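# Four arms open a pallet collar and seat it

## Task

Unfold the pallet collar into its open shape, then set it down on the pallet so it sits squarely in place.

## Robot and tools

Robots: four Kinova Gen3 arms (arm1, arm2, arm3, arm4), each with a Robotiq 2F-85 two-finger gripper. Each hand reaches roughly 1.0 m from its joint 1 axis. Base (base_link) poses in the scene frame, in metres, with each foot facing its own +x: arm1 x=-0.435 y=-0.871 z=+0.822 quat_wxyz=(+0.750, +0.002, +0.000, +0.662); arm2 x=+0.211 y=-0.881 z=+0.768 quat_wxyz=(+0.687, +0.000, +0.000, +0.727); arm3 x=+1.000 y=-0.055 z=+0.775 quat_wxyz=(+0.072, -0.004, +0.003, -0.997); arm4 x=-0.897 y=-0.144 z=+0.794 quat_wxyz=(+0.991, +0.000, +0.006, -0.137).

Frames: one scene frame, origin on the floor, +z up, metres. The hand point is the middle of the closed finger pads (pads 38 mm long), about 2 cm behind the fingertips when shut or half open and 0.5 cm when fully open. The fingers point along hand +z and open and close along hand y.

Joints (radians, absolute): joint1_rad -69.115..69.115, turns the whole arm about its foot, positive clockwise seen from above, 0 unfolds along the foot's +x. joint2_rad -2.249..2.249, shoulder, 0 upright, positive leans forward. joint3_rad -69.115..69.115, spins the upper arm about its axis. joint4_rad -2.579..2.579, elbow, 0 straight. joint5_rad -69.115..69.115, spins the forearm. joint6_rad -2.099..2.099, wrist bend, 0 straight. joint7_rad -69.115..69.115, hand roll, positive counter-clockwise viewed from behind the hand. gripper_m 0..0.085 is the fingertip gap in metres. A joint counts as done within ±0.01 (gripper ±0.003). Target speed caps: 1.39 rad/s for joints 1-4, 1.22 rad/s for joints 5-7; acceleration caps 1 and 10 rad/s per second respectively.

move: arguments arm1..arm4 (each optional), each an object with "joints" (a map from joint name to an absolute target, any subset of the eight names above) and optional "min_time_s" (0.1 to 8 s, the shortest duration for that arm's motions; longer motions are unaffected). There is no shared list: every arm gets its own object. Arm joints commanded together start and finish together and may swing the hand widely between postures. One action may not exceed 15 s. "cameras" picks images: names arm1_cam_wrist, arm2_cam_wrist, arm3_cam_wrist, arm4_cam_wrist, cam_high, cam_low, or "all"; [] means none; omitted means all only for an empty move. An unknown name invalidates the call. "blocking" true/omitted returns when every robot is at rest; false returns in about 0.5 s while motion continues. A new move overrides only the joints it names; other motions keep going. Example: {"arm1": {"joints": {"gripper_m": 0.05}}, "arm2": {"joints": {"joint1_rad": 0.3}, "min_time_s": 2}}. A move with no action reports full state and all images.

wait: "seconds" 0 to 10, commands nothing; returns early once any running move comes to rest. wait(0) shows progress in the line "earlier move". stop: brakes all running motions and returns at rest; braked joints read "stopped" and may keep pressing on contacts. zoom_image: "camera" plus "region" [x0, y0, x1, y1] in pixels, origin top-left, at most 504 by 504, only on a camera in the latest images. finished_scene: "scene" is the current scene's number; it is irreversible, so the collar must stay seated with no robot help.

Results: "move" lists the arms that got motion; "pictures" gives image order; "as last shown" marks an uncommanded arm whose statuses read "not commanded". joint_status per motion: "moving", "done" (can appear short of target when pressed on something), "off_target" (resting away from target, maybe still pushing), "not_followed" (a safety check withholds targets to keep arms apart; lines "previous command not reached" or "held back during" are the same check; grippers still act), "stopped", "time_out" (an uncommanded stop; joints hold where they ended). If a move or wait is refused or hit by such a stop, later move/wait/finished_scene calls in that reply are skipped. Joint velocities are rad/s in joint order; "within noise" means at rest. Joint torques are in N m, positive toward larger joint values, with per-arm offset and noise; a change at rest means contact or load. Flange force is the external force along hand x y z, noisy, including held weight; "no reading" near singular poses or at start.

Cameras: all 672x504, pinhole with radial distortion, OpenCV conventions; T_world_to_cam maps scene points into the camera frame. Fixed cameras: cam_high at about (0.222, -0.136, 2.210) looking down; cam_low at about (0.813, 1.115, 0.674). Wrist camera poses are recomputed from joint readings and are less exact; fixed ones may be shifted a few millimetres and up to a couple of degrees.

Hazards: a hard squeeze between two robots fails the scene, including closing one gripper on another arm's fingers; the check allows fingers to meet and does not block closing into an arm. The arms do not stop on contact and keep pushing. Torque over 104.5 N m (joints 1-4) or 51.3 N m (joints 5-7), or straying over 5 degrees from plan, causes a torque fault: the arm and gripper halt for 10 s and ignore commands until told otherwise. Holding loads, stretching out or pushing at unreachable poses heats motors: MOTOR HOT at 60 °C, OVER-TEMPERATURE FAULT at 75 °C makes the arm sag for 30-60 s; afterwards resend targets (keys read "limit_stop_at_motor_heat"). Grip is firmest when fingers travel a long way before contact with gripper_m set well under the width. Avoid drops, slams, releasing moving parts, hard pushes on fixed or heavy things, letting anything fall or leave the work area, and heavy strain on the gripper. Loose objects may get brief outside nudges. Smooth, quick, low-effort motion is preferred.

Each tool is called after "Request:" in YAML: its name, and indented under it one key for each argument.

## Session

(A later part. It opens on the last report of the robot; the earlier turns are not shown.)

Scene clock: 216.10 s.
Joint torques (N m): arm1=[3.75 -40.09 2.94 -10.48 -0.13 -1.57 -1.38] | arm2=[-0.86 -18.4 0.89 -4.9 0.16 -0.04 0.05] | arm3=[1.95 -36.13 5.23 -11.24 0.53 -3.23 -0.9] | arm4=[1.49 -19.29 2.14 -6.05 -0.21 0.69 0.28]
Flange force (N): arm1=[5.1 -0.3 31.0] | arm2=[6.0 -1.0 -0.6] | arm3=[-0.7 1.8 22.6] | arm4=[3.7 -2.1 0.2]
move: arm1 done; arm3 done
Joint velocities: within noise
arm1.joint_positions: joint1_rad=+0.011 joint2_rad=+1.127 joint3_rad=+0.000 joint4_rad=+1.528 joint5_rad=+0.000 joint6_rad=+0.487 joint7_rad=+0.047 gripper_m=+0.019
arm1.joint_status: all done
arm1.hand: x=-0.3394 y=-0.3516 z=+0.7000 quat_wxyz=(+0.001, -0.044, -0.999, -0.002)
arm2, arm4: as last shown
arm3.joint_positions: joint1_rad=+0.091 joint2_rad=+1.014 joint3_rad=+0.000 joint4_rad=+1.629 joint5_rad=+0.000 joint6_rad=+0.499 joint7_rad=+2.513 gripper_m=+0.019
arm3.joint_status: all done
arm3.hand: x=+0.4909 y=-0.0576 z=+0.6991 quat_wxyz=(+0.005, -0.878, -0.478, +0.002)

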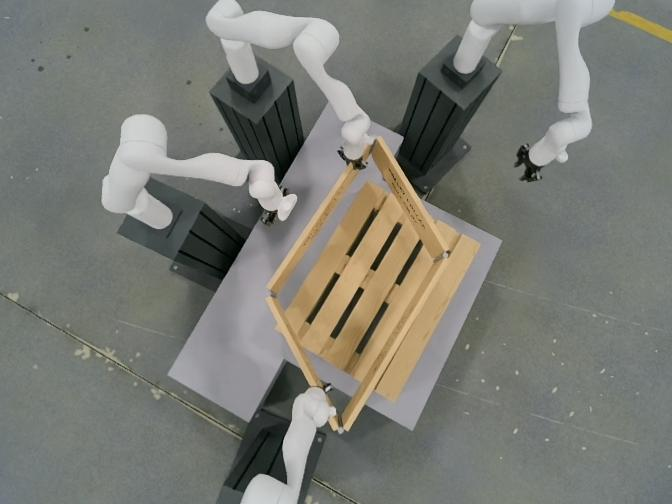

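Request:
move:
  arm1: {"joints":{"joint1_rad":0.0762,"joint2_rad":1.1546,"joint4_rad":1.4322,"joint6_rad":0.5548,"joint7_rad":0.1287},"min_time_s":2.5}
  arm3: {"joints":{"joint1_rad":0.2067,"joint2_rad":1.0484,"joint4_rad":1.5201,"joint6_rad":0.5731,"joint7_rad":2.8073},"min_time_s":2.5}

Request:
move:
  arm1: {"joints":{"joint1_rad":0.1364,"joint2_rad":1.1892,"joint4_rad":1.3214,"joint6_rad":0.6311,"joint7_rad":0.2048},"min_time_s":2.5}
  arm3: {"joints":{"joint1_rad":0.2887,"joint2_rad":1.1007,"joint4_rad":1.3647,"joint6_rad":0.6762,"joint7_rad":3.0676},"min_time_s":2.5}

Request:
move:
  arm1: {"joints":{"joint1_rad":0.1915,"joint2_rad":1.2318,"joint4_rad":1.1932,"joint6_rad":0.7166,"joint7_rad":0.2758},"min_time_s":2.5}
  arm3: {"joints":{"joint1_rad":0.3395,"joint2_rad":1.1683,"joint4_rad":1.1764,"joint6_rad":0.7969,"joint7_rad":3.2968},"min_time_s":2.5}
  cameras: ["cam_high","cam_low","arm1_cam_wrist","arm3_cam_wrist","arm4_cam_wrist"]

Scene clock: 220.60 s.
Joint torques (N m): arm1=[4.02 -42.16 2.74 -11.99 -0.28 -2.02 -1.44] | arm2=[-0.92 -18.41 0.89 -4.91 0.12 0.02 0.07] | arm3=[1.94 -38.56 4.83 -13.28 0.42 -4.07 -1] | arm4=[1.51 -19.36 2.17 -6.06 -0.21 0.64 0.28]
Flange force (N): arm1=[5.2 0.4 31.3] | arm2=[5.9 -0.8 -0.4] | arm3=[-0.7 2.1 22.7] | arm4=[3.8 -1.9 0.2]
move: arm1 done; arm3 done
Joint velocities: within noise
arm1.joint_positions: joint1_rad=+0.076 joint2_rad=+1.155 joint3_rad=+0.000 joint4_rad=+1.432 joint5_rad=+0.000 joint6_rad=+0.555 joint7_rad=+0.129 gripper_m=+0.019
arm1.joint_status: all done
arm1.hand: x=-0.3009 y=-0.3360 z=+0.6999 quat_wxyz=(+0.001, -0.036, -0.999, -0.002)
arm2, arm4: as last shown
arm3.joint_positions: joint1_rad=+0.207 joint2_rad=+1.048 joint3_rad=+0.000 joint4_rad=+1.520 joint5_rad=+0.000 joint6_rad=+0.573 joint7_rad=+2.807 gripper_m=+0.019
arm3.joint_status: all done
arm3.hand: x=+0.4665 y=+0.0030 z=+0.6991 quat_wxyz=(+0.005, -0.832, -0.554, +0.002)
pictures: none

Scene clock: 223.40 s.
Joint torques (N m): arm1=[4.44 -44.18 2.56 -13.43 -0.52 -2.27 -1.53] | arm2=[-0.94 -18.43 0.83 -4.91 0.16 -0.07 0.05] | arm3=[1.91 -41.53 4.24 -15.72 0.22 -4.88 -1.05] | arm4=[1.5 -19.3 2.22 -6.05 -0.2 0.66 0.29]
Flange force (N): arm1=[5.4 1.0 31.6] | arm2=[6.1 -0.8 -0.6] | arm3=[-1.0 3.1 22.7] | arm4=[3.7 -2.0 0.2]
move: arm1 done; arm3 done
Joint velocities: within noise
arm1.joint_positions: joint1_rad=+0.136 joint2_rad=+1.189 joint3_rad=+0.000 joint4_rad=+1.321 joint5_rad=+0.000 joint6_rad=+0.631 joint7_rad=+0.205 gripper_m=+0.019
arm1.joint_status: all done
arm1.hand: x=-0.2624 y=-0.3204 z=+0.6998 quat_wxyz=(+0.001, -0.028, -1.000, -0.002)
arm2.joint_positions: joint1_rad=-0.477 joint2_rad=+0.607 joint3_rad=+0.000 joint4_rad=+1.773 joint5_rad=+0.000 joint6_rad=+0.762 joint7_rad=+4.179 gripper_m=+0.070
arm2.joint_status: not commanded
arm2.hand: x=+0.0006 y=-0.4746 z=+0.8598 quat_wxyz=(+0.000, +0.707, +0.707, +0.000)
arm3.joint_positions: joint1_rad=+0.289 joint2_rad=+1.101 joint3_rad=+0.000 joint4_rad=+1.365 joint5_rad=+0.000 joint6_rad=+0.676 joint7_rad=+3.068 gripper_m=+0.019
arm3.joint_status: all done
arm3.hand: x=+0.4367 y=+0.0517 z=+0.6992 quat_wxyz=(+0.005, -0.780, -0.626, +0.001)
arm4.joint_positions: joint1_rad=-1.134 joint2_rad=+0.734 joint3_rad=+0.000 joint4_rad=+1.630 joint5_rad=+0.000 joint6_rad=+0.777 joint7_rad=-0.073 gripper_m=+0.045
arm4.joint_status: not commanded
arm4.hand: x=-0.5496 y=+0.2200 z=+0.8518 quat_wxyz=(+0.006, -0.383, -0.924, +0.002)
pictures: none

Scene clock: 226.20 s.
Joint torques (N m): arm1=[4.72 -46.29 1.92 -14.88 -0.98 -2.53 -1.66] | arm2=[-0.92 -18.33 0.89 -4.95 0.14 -0.04 0.05] | arm3=[1.92 -44.05 3.59 -17.42 0 -5.09 -1.01] | arm4=[1.5 -19.28 2.19 -6.05 -0.24 0.67 0.26]
Flange force (N): arm1=[5.1 1.8 31.9] | arm2=[5.8 -0.7 -0.6] | arm3=[-1.8 3.4 22.6] | arm4=[3.7 -2.1 0.1]
move: arm1 done; arm3 done
Joint velocities: within noise
arm1.joint_positions: joint1_rad=+0.191 joint2_rad=+1.232 joint3_rad=+0.000 joint4_rad=+1.193 joint5_rad=+0.000 joint6_rad=+0.717 joint7_rad=+0.276 gripper_m=+0.019
arm1.joint_status: all done
arm1.hand: x=-0.2239 y=-0.3047 z=+0.6998 quat_wxyz=(+0.001, -0.020, -1.000, -0.002)
arm2, arm4: as last shown
arm3.joint_positions: joint1_rad=+0.339 joint2_rad=+1.168 joint3_rad=+0.000 joint4_rad=+1.176 joint5_rad=+0.000 joint6_rad=+0.797 joint7_rad=+3.297 gripper_m=+0.019
arm3.joint_status: all done
arm3.hand: x=+0.4034 y=+0.0879 z=+0.6994 quat_wxyz=(+0.005, -0.721, -0.693, +0.001)
pictures: arm1_cam_wrist, arm3_cam_wrist, arm4_cam_wrist, cam_high, cam_low
arm1_cam_wrist: T_world_to_cam=[[0.02753, 0.99896, 0.03627, 0.27988], [0.99935, -0.02834, 0.0221, 0.2524], [0.0231, 0.03564, -0.9991, 0.86445]] pos_world=[-0.27992, -0.30324, 0.84794]
arm3_cam_wrist: T_world_to_cam=[[0.99955, -0.02862, -0.00876, -0.39536], [-0.02855, -0.99956, 0.0076, 0.14664], [-0.00898, -0.00735, -0.99993, 0.85112]] pos_world=[0.40701, 0.14152, 0.84648]
arm4_cam_wrist: T_world_to_cam=[[0.70413, 0.71007, -0.00197, 0.23071], [0.71001, -0.7041, -0.01153, 0.60566], [-0.00957, 0.00672, -0.99993, 0.99384]] pos_world=[-0.58296, 0.25595, 1.00121]

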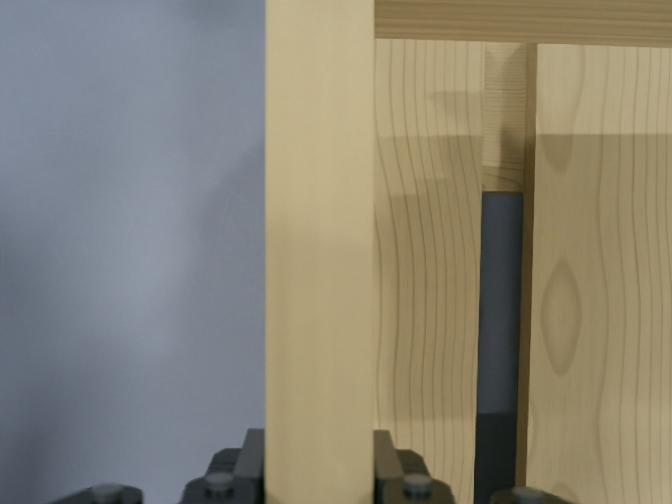

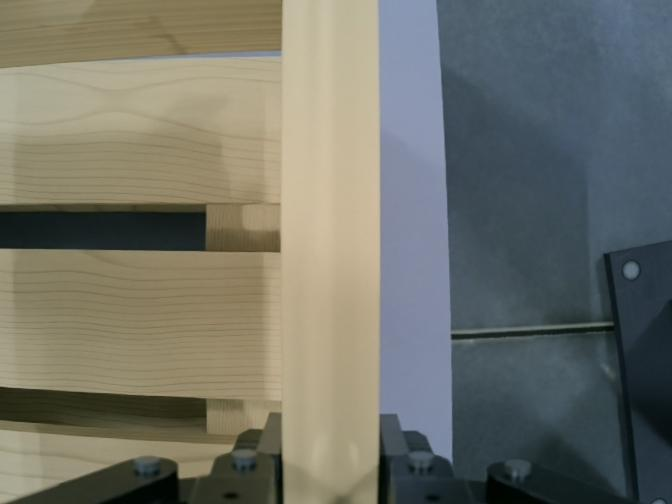

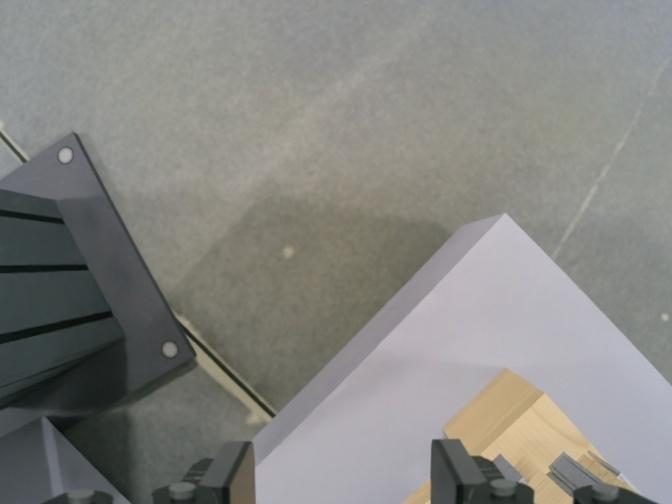

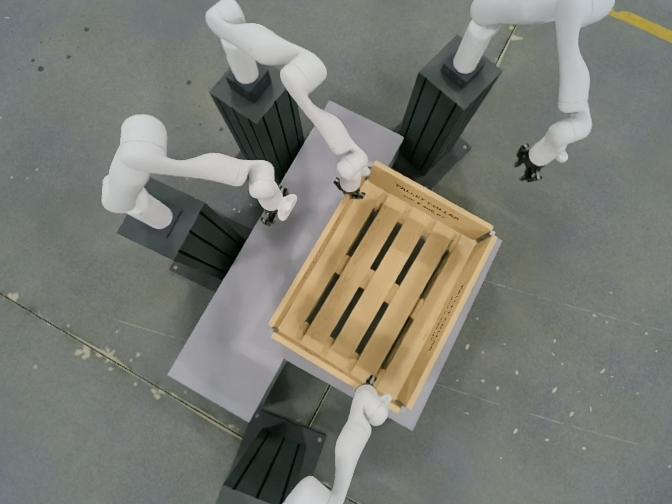

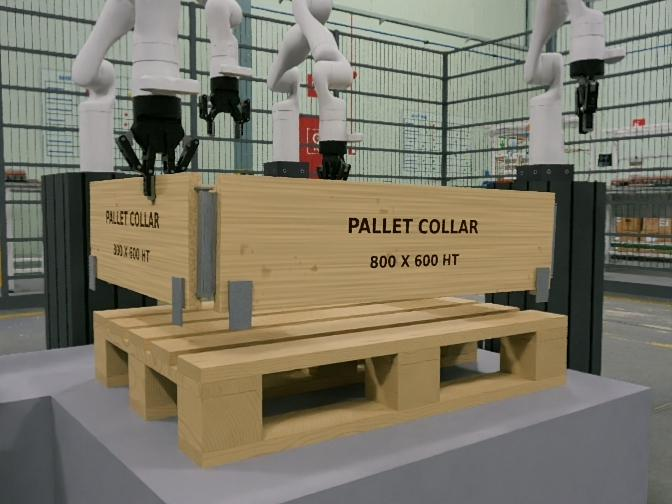

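Request:
move:
  arm2: {"joints":{"joint1_rad":0.3394,"joint2_rad":0.9575,"joint3_rad":0,"joint4_rad":1.2783,"joint5_rad":0,"joint6_rad":0.9058,"joint7_rad":2.6390,"gripper_m":0.045},"min_time_s":3}
  arm4: {"joints":{"joint1_rad":-1.1248,"joint2_rad":1.1845,"joint3_rad":0,"joint4_rad":0.7859,"joint5_rad":0,"joint6_rad":1.1712,"joint7_rad":-0.8501,"gripper_m":0.045},"min_time_s":3}
  cameras: ["arm2_cam_wrist","arm4_cam_wrist","cam_low"]

Scene clock: 234.57 s.
Joint torques (N m): arm1=[4.78 -46.22 1.96 -14.85 -0.97 -2.49 -1.69] | arm2=[-0.86 -24.26 0.99 -5.68 0.21 0 0.08] | arm3=[1.89 -44 3.6 -17.39 -0.03 -5.09 -0.99] | arm4=[1.42 -26.43 2.32 -8.04 -0.21 0.63 0.26]
Flange force (N): arm1=[5.2 1.7 31.8] | arm2=[-2.1 -7.5 0.0] | arm3=[-1.8 3.4 22.6] | arm4=[-0.6 -4.3 0.0]
move: arm2 done; arm4 done
Joint velocities: within noise
arm1.joint_positions: joint1_rad=+0.192 joint2_rad=+1.232 joint3_rad=+0.000 joint4_rad=+1.193 joint5_rad=+0.000 joint6_rad=+0.717 joint7_rad=+0.276 gripper_m=+0.019
arm1.joint_status: not commanded
arm1.hand: x=-0.2238 y=-0.3047 z=+0.6998 quat_wxyz=(+0.001, -0.020, -1.000, -0.002)
arm2.joint_positions: joint1_rad=+0.339 joint2_rad=+0.957 joint3_rad=+0.000 joint4_rad=+1.278 joint5_rad=+0.000 joint6_rad=+0.906 joint7_rad=+2.639 gripper_m=+0.045
arm2.joint_status: all done
arm2.hand: x=+0.4007 y=-0.3197 z=+0.7899 quat_wxyz=(+0.000, +0.924, -0.383, +0.000)
arm3: as last shown
arm4.joint_positions: joint1_rad=-1.125 joint2_rad=+1.185 joint3_rad=+0.000 joint4_rad=+0.786 joint5_rad=+0.000 joint6_rad=+1.171 joint7_rad=-0.850 gripper_m=+0.045
arm4.joint_status: all done
arm4.hand: x=-0.4302 y=+0.3500 z=+0.7987 quat_wxyz=(+0.005, -0.707, -0.707, +0.004)
arm2_cam_wrist: T_world_to_cam=[[-0.70304, -0.71115, -0.00136, 0.05419], [-0.71115, 0.70303, 0.00324, 0.56198], [-0.00135, 0.00325, -0.99999, 0.93563]] pos_world=[0.43901, -0.35959, 0.93388]
arm4_cam_wrist: T_world_to_cam=[[0.99997, 0.00435, -0.00692, 0.43256], [0.00433, -0.99999, -0.00303, 0.40501], [-0.00694, 0.003, -0.99997, 0.94336]] pos_world=[-0.42775, 0.40029, 0.94756]

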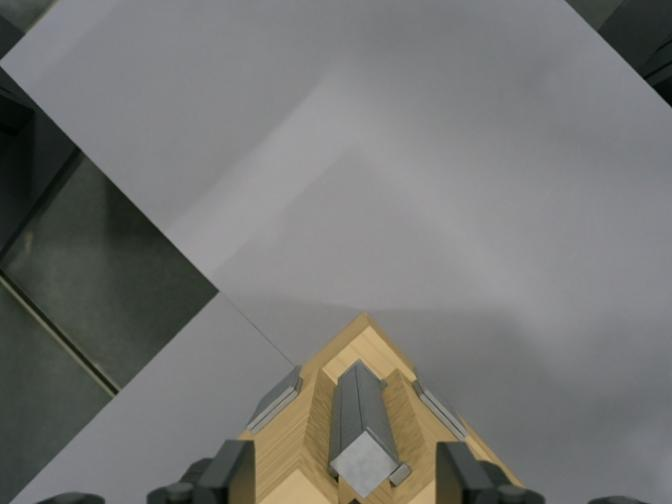

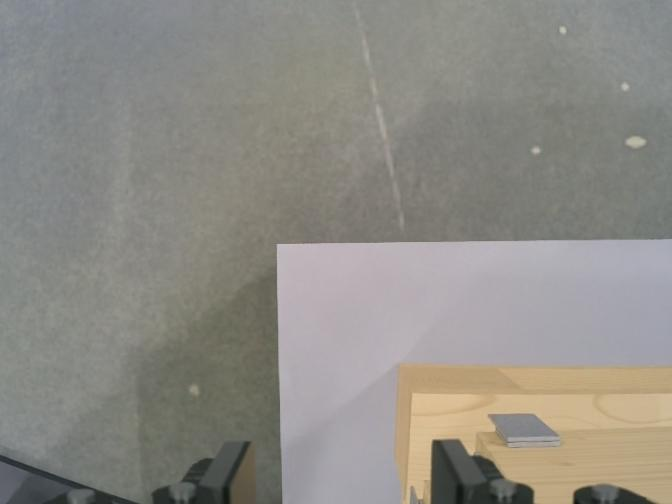

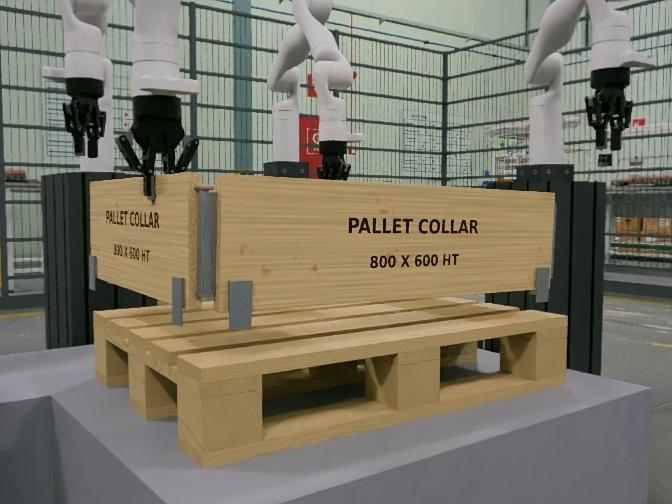

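Request:
zoom_image:
  camera: "arm2_cam_wrist"
  region: [200, 290, 540, 504]

Request:
zoom_image:
  camera: "arm4_cam_wrist"
  region: [360, 340, 672, 504]

Scaled by 1.482.

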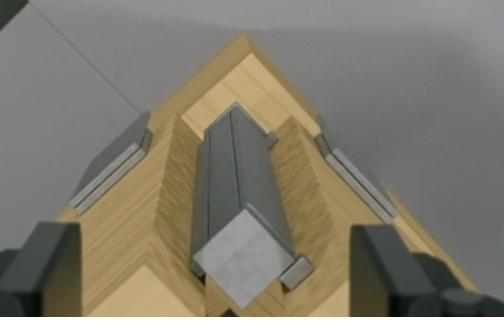

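Scaled by 1.615.

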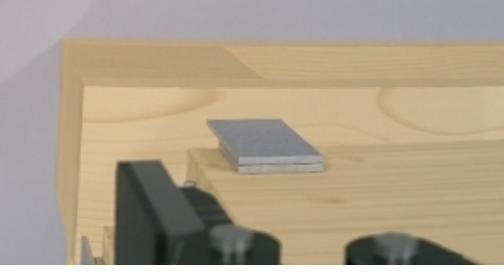

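Request:
zoom_image:
  camera: "arm2_cam_wrist"
  region: [240, 350, 340, 440]

Request:
zoom_image:
  camera: "arm2_cam_wrist"
  region: [390, 350, 490, 440]

Request:
zoom_image:
  camera: "arm2_cam_wrist"
  region: [300, 290, 440, 400]

Scaled by 5.040.

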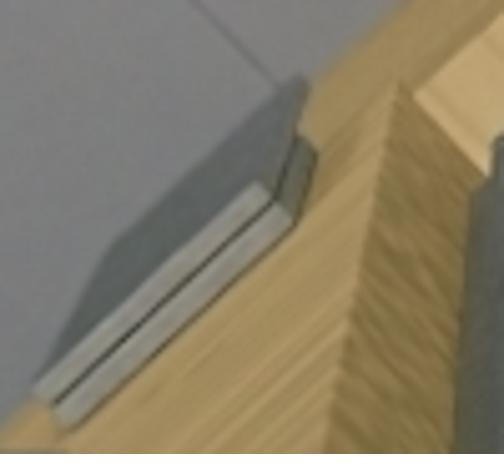

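Scaled by 5.040.

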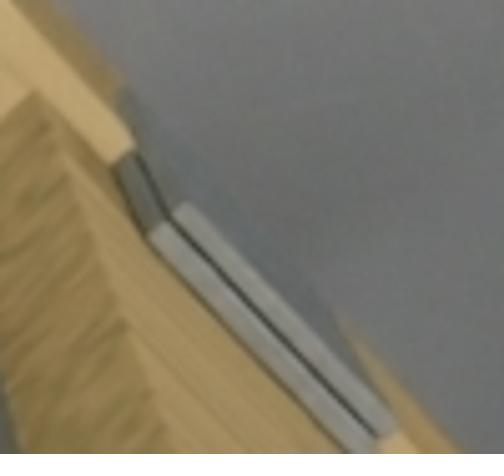

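Scaled by 3.600.

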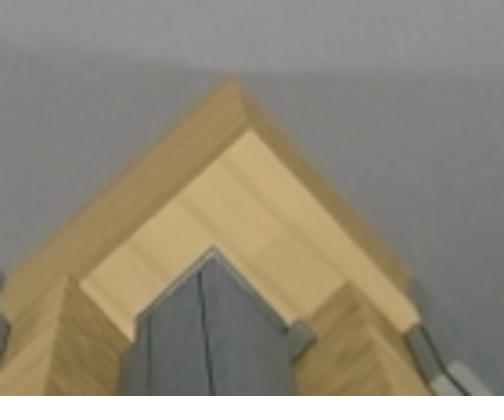

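Request:
zoom_image:
  camera: "arm4_cam_wrist"
  region: [385, 350, 485, 504]

Request:
zoom_image:
  camera: "arm4_cam_wrist"
  region: [470, 360, 670, 460]

Scaled by 3.273.

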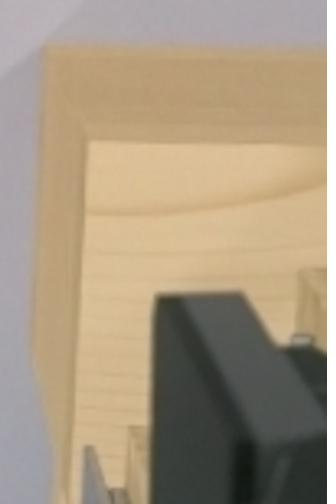

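Scaled by 2.520.

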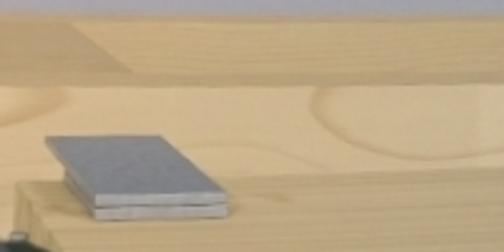

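Request:
wait:
  seconds: 0.1
  cameras: ["arm1_cam_wrist","arm3_cam_wrist","cam_low"]

Request:
zoom_image:
  camera: "arm3_cam_wrist"
  region: [0, 20, 300, 120]

Request:
zoom_image:
  camera: "arm1_cam_wrist"
  region: [360, 0, 672, 100]

Request:
zoom_image:
  camera: "cam_low"
  region: [80, 170, 300, 350]

Request:
zoom_image:
  camera: "cam_low"
  region: [420, 180, 600, 340]

Scene clock: 259.37 s.
Joint torques (N m): arm1=[4.75 -46.28 1.97 -14.87 -0.99 -2.51 -1.66] | arm2=[-0.95 -24.3 0.98 -5.71 0.15 0.06 0.1] | arm3=[1.89 -44.04 3.62 -17.42 -0.03 -5.09 -0.99] | arm4=[1.39 -26.39 2.37 -8.04 -0.21 0.64 0.28]
Flange force (N): arm1=[5.1 1.7 31.9] | arm2=[-1.9 -7.4 0.2] | arm3=[-1.8 3.4 22.6] | arm4=[-0.7 -4.4 -0.1]
Joint velocities: within noise
arm1.joint_positions: joint1_rad=+0.192 joint2_rad=+1.232 joint3_rad=+0.000 joint4_rad=+1.193 joint5_rad=+0.000 joint6_rad=+0.717 joint7_rad=+0.276 gripper_m=+0.019
arm1.joint_status: not commanded
arm1.hand: x=-0.2238 y=-0.3047 z=+0.6998 quat_wxyz=(+0.001, -0.020, -1.000, -0.002)
arm2.joint_positions: joint1_rad=+0.339 joint2_rad=+0.957 joint3_rad=+0.000 joint4_rad=+1.278 joint5_rad=+0.000 joint6_rad=+0.906 joint7_rad=+2.639 gripper_m=+0.045
arm2.joint_status: all done
arm2.hand: x=+0.4007 y=-0.3197 z=+0.7899 quat_wxyz=(+0.000, +0.924, -0.383, +0.000)
arm3.joint_positions: joint1_rad=+0.339 joint2_rad=+1.168 joint3_rad=+0.000 joint4_rad=+1.176 joint5_rad=+0.000 joint6_rad=+0.797 joint7_rad=+3.297 gripper_m=+0.019
arm3.joint_status: not commanded
arm3.hand: x=+0.4034 y=+0.0879 z=+0.6994 quat_wxyz=(+0.005, -0.721, -0.693, +0.001)
arm4.joint_positions: joint1_rad=-1.125 joint2_rad=+1.185 joint3_rad=+0.000 joint4_rad=+0.786 joint5_rad=+0.000 joint6_rad=+1.171 joint7_rad=-0.850 gripper_m=+0.045
arm4.joint_status: all done
arm4.hand: x=-0.4302 y=+0.3500 z=+0.7987 quat_wxyz=(+0.005, -0.707, -0.707, +0.004)
wait: 0.10 s; at rest from the start
arm1_cam_wrist: T_world_to_cam=[[0.02763, 0.99896, 0.03627, 0.27991], [0.99935, -0.02844, 0.02209, 0.25237], [0.0231, 0.03563, -0.9991, 0.86445]] pos_world=[-0.27992, -0.30324, 0.84794]
arm3_cam_wrist: T_world_to_cam=[[0.99955, -0.02862, -0.00876, -0.39536], [-0.02855, -0.99956, 0.0076, 0.14664], [-0.00898, -0.00735, -0.99993, 0.85112]] pos_world=[0.40701, 0.14152, 0.84648]

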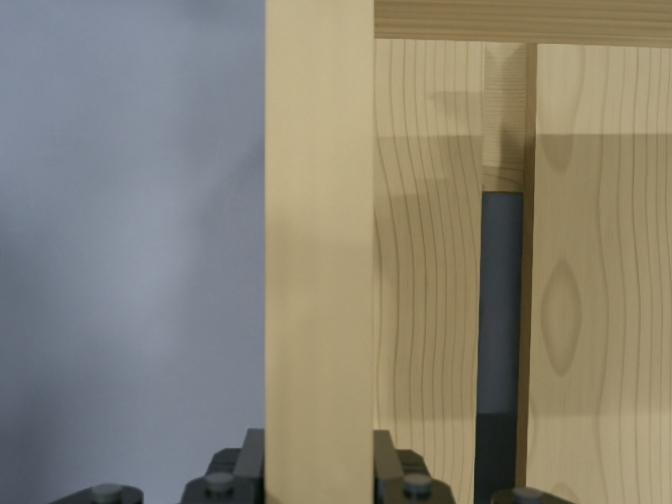

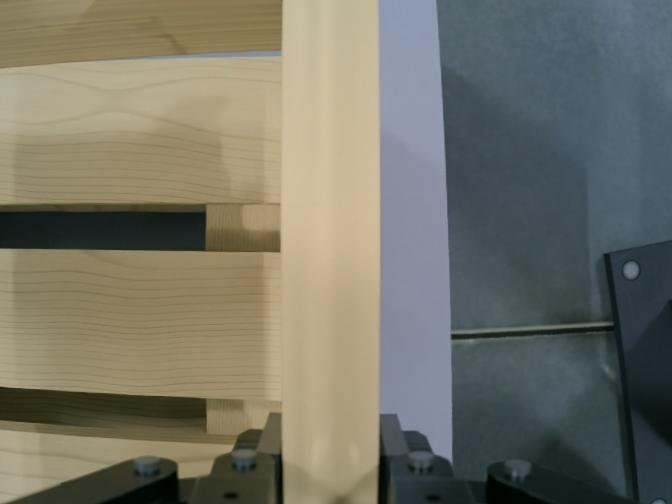

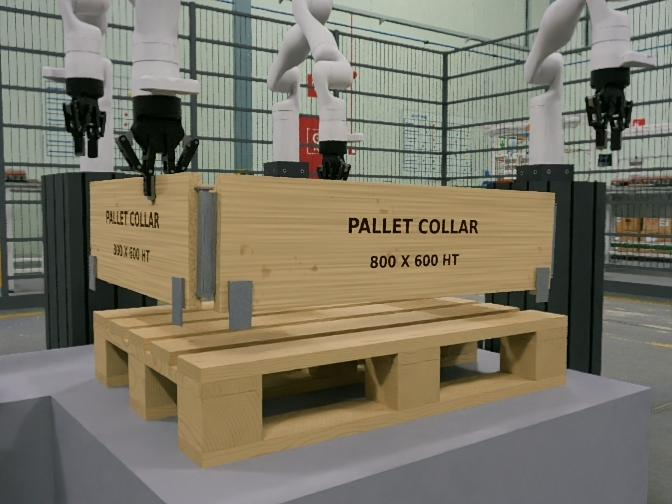

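Scaled by 1.680.

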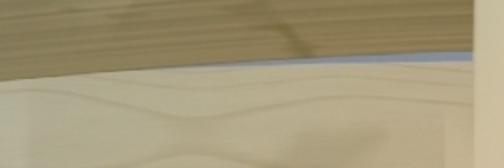

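Scaled by 1.615.

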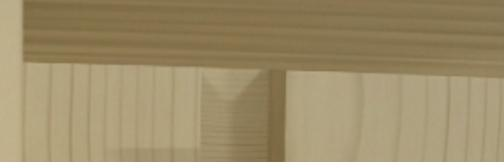

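Scaled by 2.291 from the camera's image (finer frame: 960x720).

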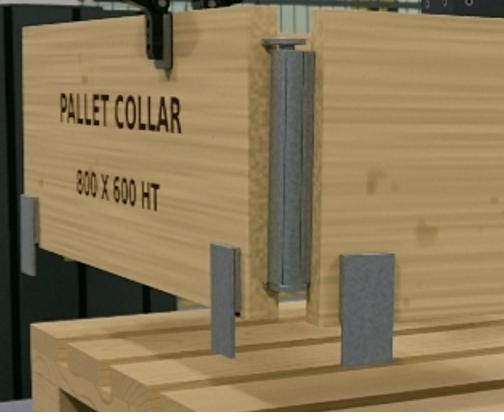

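Scaled by 2.800 from the camera's image (finer frame: 960x720).

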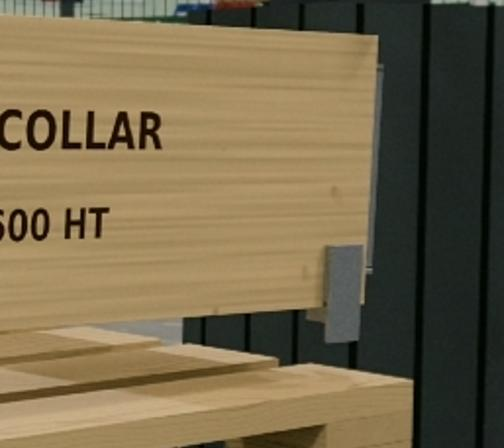

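Request:
zoom_image:
  camera: "cam_low"
  region: [80, 290, 280, 480]

Request:
zoom_image:
  camera: "cam_low"
  region: [500, 240, 600, 400]

Scaled by 2.520 from the camera's image (finer frame: 960x720).

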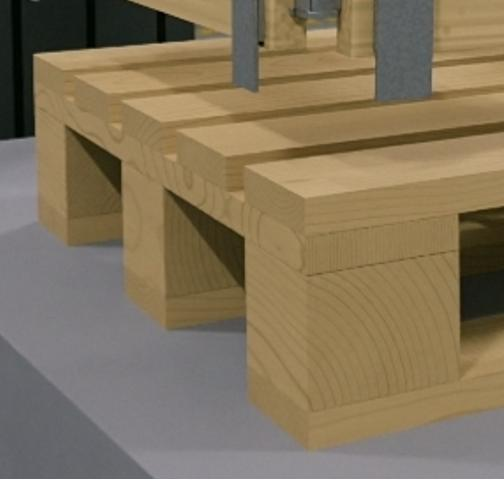

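Scaled by 3.150 from the camera's image (finer frame: 960x720).

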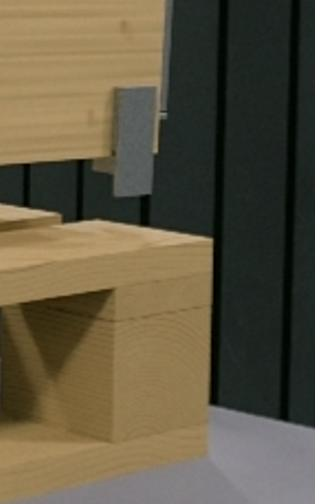

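Request:
move:
  arm1: {"joints":{"joint1_rad":0.1696,"joint2_rad":1.2409,"joint4_rad":1.1657,"joint6_rad":0.7350,"joint7_rad":0.2364},"min_time_s":2}
  arm3: {"joints":{"joint1_rad":0.3383,"joint2_rad":1.1795,"joint4_rad":1.1444,"joint6_rad":0.8178,"joint7_rad":3.2834},"min_time_s":2}
  cameras: ["arm2_cam_wrist","arm4_cam_wrist","arm3_cam_wrist"]

Request:
zoom_image:
  camera: "arm2_cam_wrist"
  region: [240, 300, 480, 440]

Request:
zoom_image:
  camera: "arm4_cam_wrist"
  region: [385, 350, 545, 504]

Request:
zoom_image:
  camera: "arm3_cam_wrist"
  region: [0, 20, 300, 120]

Scene clock: 273.87 s.
Joint torques (N m): arm1=[5.36 -46.25 2.33 -14.71 -1.1 -2.33 -2.02] | arm2=[-0.94 -24.29 0.98 -5.72 0.11 0 0.05] | arm3=[2.3 -44.69 3.97 -17.94 0.1 -5.25 -1.07] | arm4=[1.4 -26.36 2.34 -8.01 -0.23 0.64 0.27]
Flange force (N): arm1=[5.3 2.5 31.7] | arm2=[-1.9 -7.5 0.0] | arm3=[-2.4 3.9 22.8] | arm4=[-0.6 -4.3 -0.1]
move: arm1 done; arm3 done
Joint velocities: within noise
arm1.joint_positions: joint1_rad=+0.170 joint2_rad=+1.241 joint3_rad=+0.000 joint4_rad=+1.166 joint5_rad=+0.000 joint6_rad=+0.735 joint7_rad=+0.236 gripper_m=+0.019
arm1.joint_status: all done
arm1.hand: x=-0.2347 y=-0.2949 z=+0.7001 quat_wxyz=(+0.001, -0.029, -1.000, -0.002)
arm2, arm4: as last shown
arm3.joint_positions: joint1_rad=+0.338 joint2_rad=+1.179 joint3_rad=+0.000 joint4_rad=+1.144 joint5_rad=+0.000 joint6_rad=+0.818 joint7_rad=+3.283 gripper_m=+0.019
arm3.joint_status: all done
arm3.hand: x=+0.3971 y=+0.0884 z=+0.6999 quat_wxyz=(+0.005, -0.725, -0.689, +0.001)
pictures: arm2_cam_wrist, arm3_cam_wrist, arm4_cam_wrist
arm2_cam_wrist: T_world_to_cam=[[-0.70299, -0.7112, -0.00136, 0.05415], [-0.7112, 0.70298, 0.00324, 0.56198], [-0.00134, 0.00325, -0.99999, 0.93563]] pos_world=[0.43901, -0.35959, 0.93388]
arm3_cam_wrist: T_world_to_cam=[[0.99913, -0.04072, -0.00873, -0.38778], [-0.04065, -0.99914, 0.0077, 0.15159], [-0.00903, -0.00734, -0.99993, 0.85159]] pos_world=[0.4013, 0.14192, 0.84698]
arm4_cam_wrist: T_world_to_cam=[[0.99997, 0.00435, -0.00692, 0.43256], [0.00433, -0.99999, -0.00303, 0.40501], [-0.00694, 0.003, -0.99997, 0.94336]] pos_world=[-0.42775, 0.40029, 0.94756]

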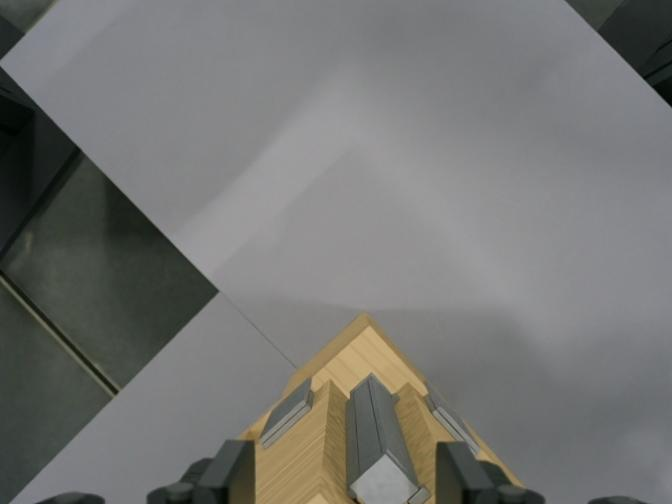

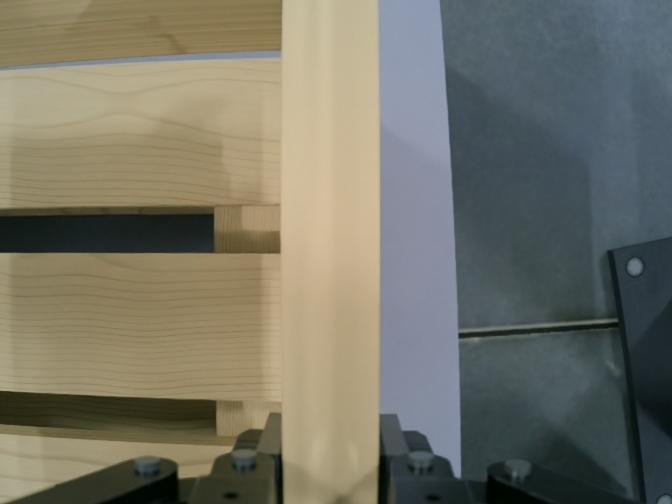

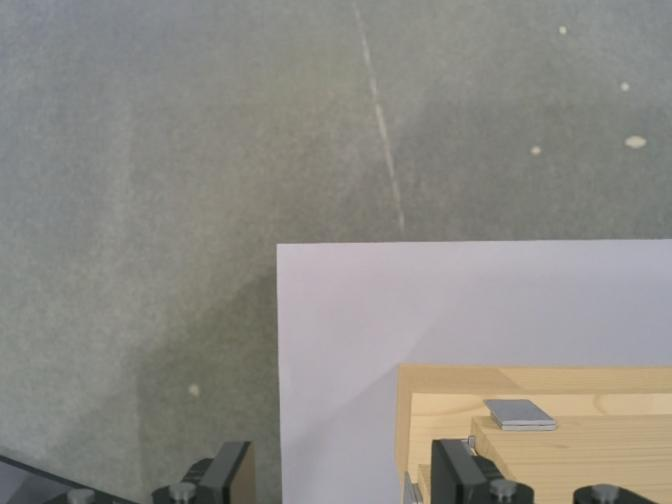

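Scaled by 2.100.

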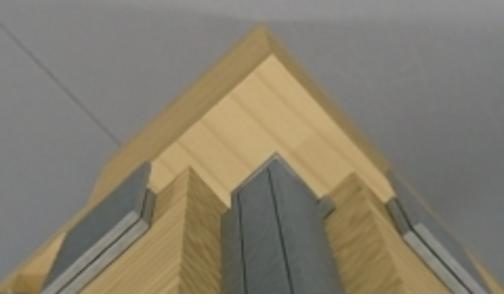

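Scaled by 3.150.

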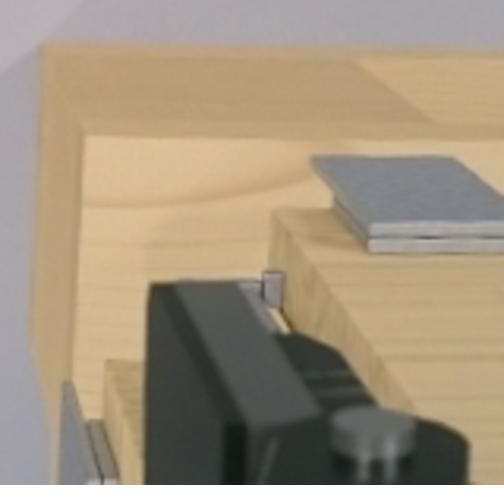

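Scaled by 1.680.

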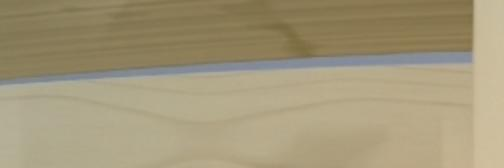

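Request:
move:
  arm4: {"joints":{"joint1_rad":-0.8353,"joint2_rad":1.0417,"joint3_rad":0,"joint4_rad":1.2572,"joint5_rad":0,"joint6_rad":0.8427,"joint7_rad":-0.6060,"gripper_m":0.045},"min_time_s":2.5}
  cameras: ["arm4_cam_wrist","arm2_cam_wrist"]

Scene clock: 289.60 s.
Joint torques (N m): arm1=[5.34 -46.21 2.31 -14.72 -1.1 -2.29 -2.01] | arm2=[-0.94 -24.24 1 -5.69 0.11 0.02 0.08] | arm3=[2.29 -44.74 3.96 -17.96 0.1 -5.26 -1.05] | arm4=[1.42 -23.58 2.33 -6.47 -0.21 0.67 0.3]
Flange force (N): arm1=[5.4 2.2 31.6] | arm2=[-1.9 -7.4 0.0] | arm3=[-2.4 3.9 22.9] | arm4=[1.1 -3.7 -0.2]
move: arm4 done
Joint velocities: within noise
arm1, arm2, arm3: as last shown
arm4.joint_positions: joint1_rad=-0.835 joint2_rad=+1.042 joint3_rad=+0.000 joint4_rad=+1.257 joint5_rad=+0.000 joint6_rad=+0.843 joint7_rad=-0.606 gripper_m=+0.045
arm4.joint_status: all done
arm4.hand: x=-0.3781 y=+0.1528 z=+0.7646 quat_wxyz=(+0.005, -0.723, -0.691, +0.004)
pictures: arm2_cam_wrist, arm4_cam_wrist
arm2_cam_wrist: T_world_to_cam=[[-0.70299, -0.7112, -0.00136, 0.05415], [-0.7112, 0.70298, 0.00324, 0.56198], [-0.00134, 0.00325, -0.99999, 0.93563]] pos_world=[0.43901, -0.35959, 0.93388]
arm4_cam_wrist: T_world_to_cam=[[0.99913, -0.04107, -0.00705, 0.38781], [-0.04109, -0.99915, -0.00236, 0.18971], [-0.00695, 0.00265, -0.99997, 0.91031]] pos_world=[-0.37335, 0.20306, 0.91346]

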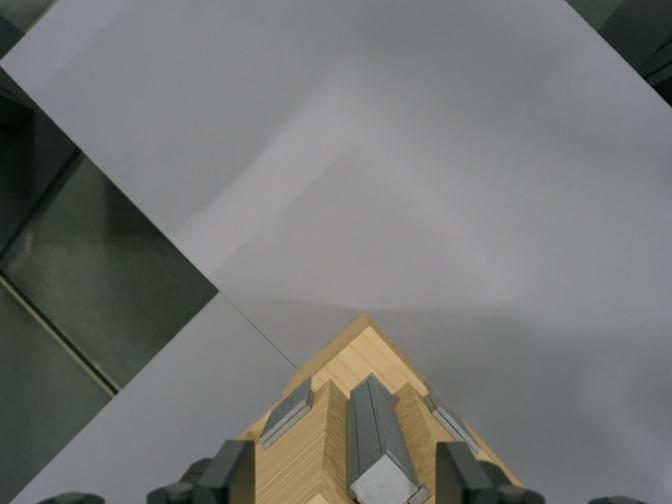

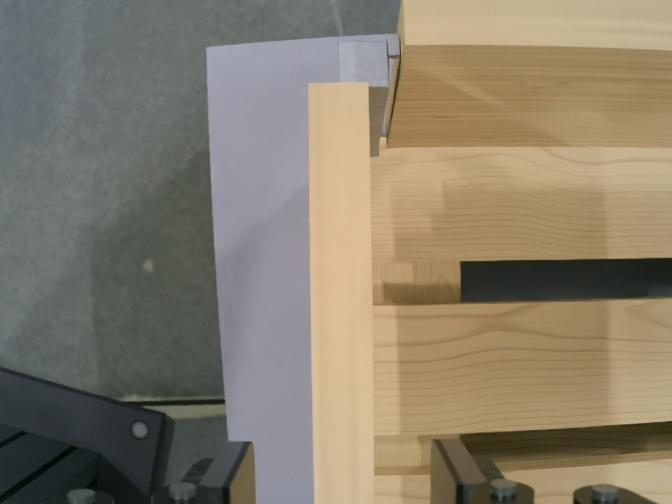

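Request:
move:
  arm4: {"joints":{"joint1_rad":-0.8353,"joint2_rad":1.1840,"joint4_rad":1.2337,"joint6_rad":0.7239,"joint7_rad":-0.5972},"min_time_s":2}
  cameras: ["arm4_cam_wrist"]

Request:
move:
  arm4: {"joints":{"gripper_m":0.008}}
  cameras: ["arm4_cam_wrist"]

Scene clock: 294.07 s.
Joint torques (N m): arm1=[5.37 -46.23 2.25 -14.71 -1.1 -2.26 -2.04] | arm2=[-0.99 -24.33 1.01 -5.76 0.14 0.03 0.02] | arm3=[2.31 -44.75 3.94 -17.94 0.12 -5.25 -1.05] | arm4=[1.48 -24.01 2.32 -5.62 -0.19 0.67 0.28]
Flange force (N): arm1=[5.4 2.2 31.7] | arm2=[-1.7 -7.4 0.2] | arm3=[-2.4 3.8 22.9] | arm4=[1.4 -3.4 -0.5]
move: arm4 done
Joint velocities: within noise
arm1, arm2, arm3: as last shown
arm4.joint_positions: joint1_rad=-0.835 joint2_rad=+1.184 joint3_rad=+0.000 joint4_rad=+1.234 joint5_rad=+0.000 joint6_rad=+0.724 joint7_rad=-0.597 gripper_m=+0.045
arm4.joint_status: all done
arm4.hand: x=-0.3792 y=+0.1530 z=+0.6846 quat_wxyz=(+0.005, -0.720, -0.694, +0.004)
arm4_cam_wrist: T_world_to_cam=[[0.99945, -0.03227, -0.00701, 0.38699], [-0.03228, -0.99948, -0.00253, 0.19307], [-0.00693, 0.00275, -0.99997, 0.83038]] pos_world=[-0.37479, 0.20317, 0.83356]

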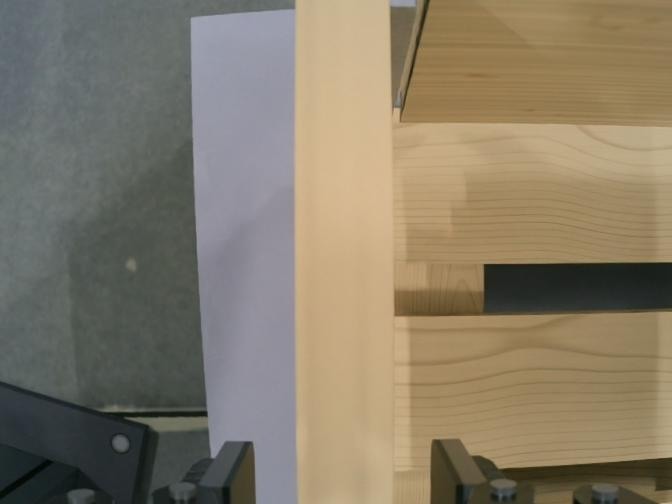

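Scene clock: 294.83 s.
Joint torques (N m): arm1=[4.64 -46.16 1.77 -14.55 -1.19 -2.21 -1.9] | arm2=[-0.97 -24.38 0.99 -5.73 0.1 0.02 0.05] | arm3=[2.76 -45.57 4.3 -17.91 0.17 -4.88 -1.11] | arm4=[1.33 -21.29 1.28 -3.89 -0.75 2.07 0.5]
Flange force (N): arm1=[4.3 2.5 31.7] | arm2=[-1.9 -7.6 0.2] | arm3=[-2.9 3.2 24.9] | arm4=[1.1 -4.0 -2.8]
move: arm4 off_target
Joint velocities: within noise
arm1, arm2, arm3: as last shown
arm3.hand: x=+0.3970 y=+0.0884 z=+0.6999 quat_wxyz=(+0.005, -0.725, -0.689, +0.001)
arm4.joint_positions: joint1_rad=-0.835 joint2_rad=+1.184 joint3_rad=+0.000 joint4_rad=+1.234 joint5_rad=+0.000 joint6_rad=+0.724 joint7_rad=-0.597 gripper_m=+0.019
arm4.joint_status: gripper_m off_target (ended at +0.019, target +0.008)
arm4.hand: x=-0.3791 y=+0.1530 z=+0.6846 quat_wxyz=(+0.005, -0.720, -0.694, +0.004)
arm4_cam_wrist: T_world_to_cam=[[0.99945, -0.03236, -0.00691, 0.38683], [-0.03238, -0.99947, -0.00253, 0.19304], [-0.00683, 0.00275, -0.99997, 0.83042]] pos_world=[-0.3747, 0.20317, 0.83356]

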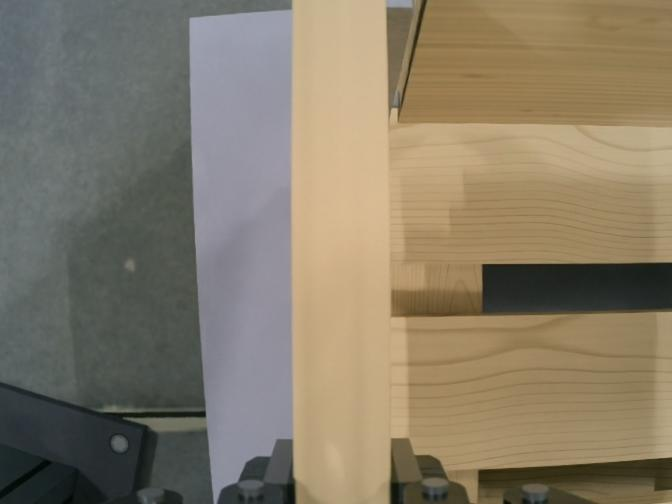

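Request:
move:
  arm4: {"joints":{"joint1_rad":-0.8353,"joint2_rad":1.1543,"joint4_rad":1.2425,"joint6_rad":0.7448,"joint7_rad":-0.5972},"min_time_s":2}
  cameras: ["arm2_cam_wrist","cam_low","arm1_cam_wrist","arm3_cam_wrist"]

Request:
zoom_image:
  camera: "cam_low"
  region: [80, 170, 584, 400]

Request:
zoom_image:
  camera: "cam_low"
  region: [480, 170, 600, 340]

Request:
zoom_image:
  camera: "cam_low"
  region: [80, 240, 280, 400]

Request:
zoom_image:
  camera: "arm2_cam_wrist"
  region: [240, 300, 480, 440]

Scene clock: 301.63 s.
Joint torques (N m): arm1=[4.41 -35.19 3.91 -11.76 0.45 -1.3 -1.97] | arm2=[-0.89 -24.2 0.95 -5.76 0.15 0.02 0.08] | arm3=[2.57 -39.99 2.08 -13.56 -1.89 -1.8 -1.69] | arm4=[3.63 -32.46 5.83 -6.39 1.26 3.15 0.29]
Flange force (N): arm1=[6.0 -5.4 13.9] | arm2=[-1.8 -7.0 0.0] | arm3=[-1.4 1.6 21.0] | arm4=[6.4 -2.1 18.4]
move: arm4 done
Joint velocities: within noise
arm1, arm2, arm3: as last shown
arm1.hand: x=-0.2347 y=-0.2949 z=+0.7002 quat_wxyz=(+0.001, -0.029, -1.000, -0.002)
arm3.hand: x=+0.3971 y=+0.0884 z=+0.6999 quat_wxyz=(+0.005, -0.725, -0.689, +0.001)
arm4.joint_positions: joint1_rad=-0.835 joint2_rad=+1.154 joint3_rad=+0.000 joint4_rad=+1.243 joint5_rad=+0.000 joint6_rad=+0.745 joint7_rad=-0.597 gripper_m=+0.019
arm4.joint_status: all done
arm4.hand: x=-0.3790 y=+0.1530 z=+0.7005 quat_wxyz=(+0.005, -0.720, -0.694, +0.004)
pictures: arm1_cam_wrist, arm2_cam_wrist, arm3_cam_wrist, cam_low
arm1_cam_wrist: T_world_to_cam=[[0.04512, 0.99832, 0.0363, 0.27417], [0.9987, -0.04594, 0.02212, 0.25814], [0.02375, 0.03525, -0.9991, 0.86468]] pos_world=[-0.29071, -0.29233, 0.84824]
arm2_cam_wrist: T_world_to_cam=[[-0.70299, -0.7112, -0.00136, 0.05415], [-0.7112, 0.70298, 0.00324, 0.56198], [-0.00134, 0.00325, -0.99999, 0.93563]] pos_world=[0.43901, -0.35959, 0.93388]
arm3_cam_wrist: T_world_to_cam=[[0.99913, -0.04072, -0.00873, -0.38778], [-0.04065, -0.99914, 0.0077, 0.15159], [-0.00903, -0.00734, -0.99993, 0.85159]] pos_world=[0.4013, 0.14192, 0.84698]

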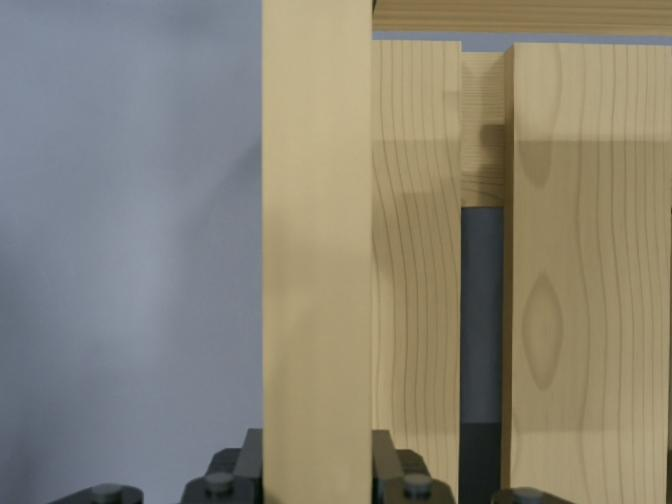

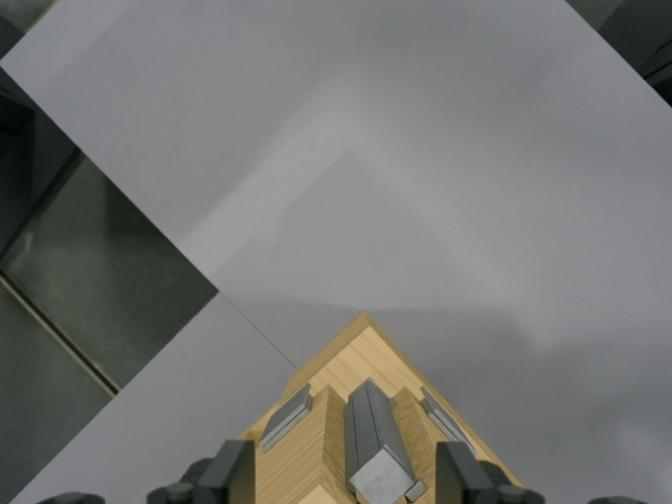

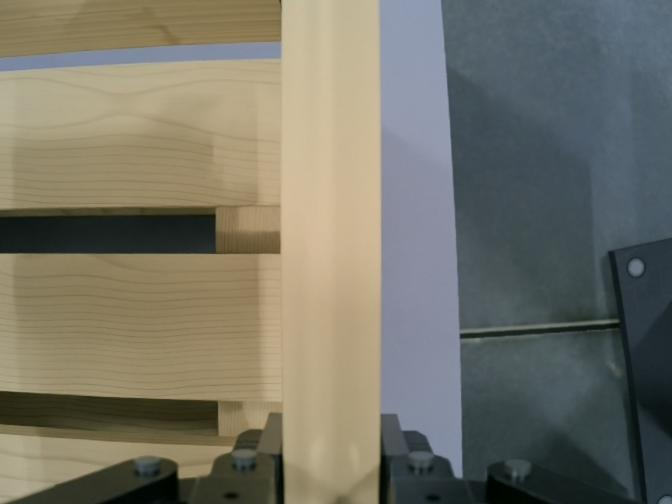

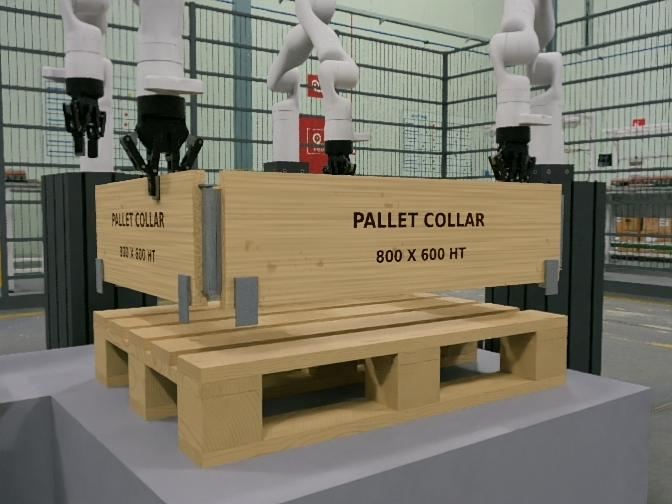

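Scaled by 1.000.

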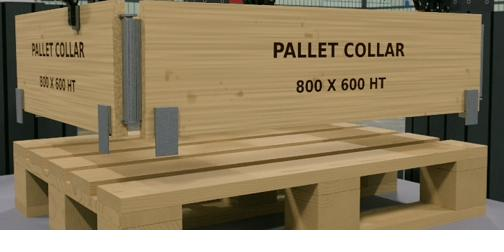

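Scaled by 2.965 from the camera's image (finer frame: 960x720).

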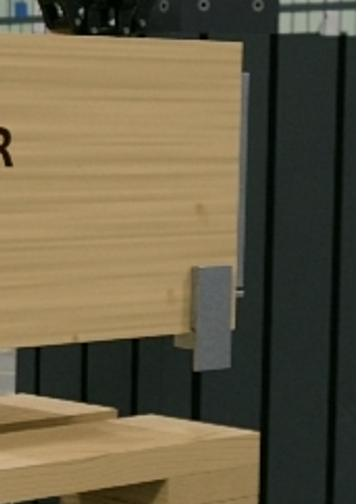

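Scaled by 2.520 from the camera's image (finer frame: 960x720).

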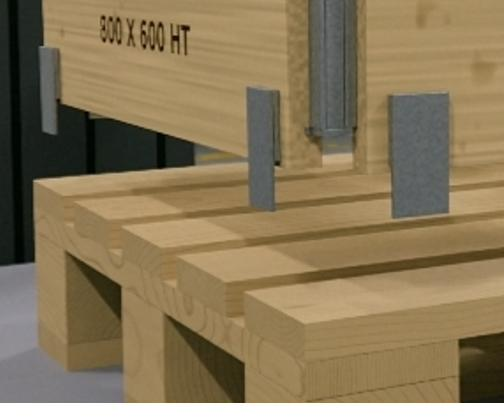

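Scaled by 2.100.

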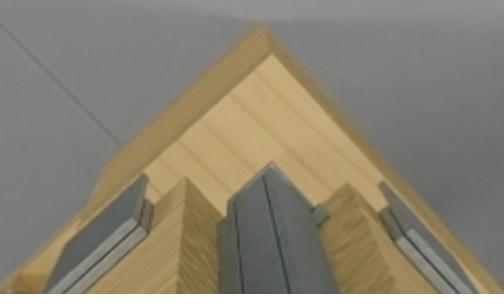

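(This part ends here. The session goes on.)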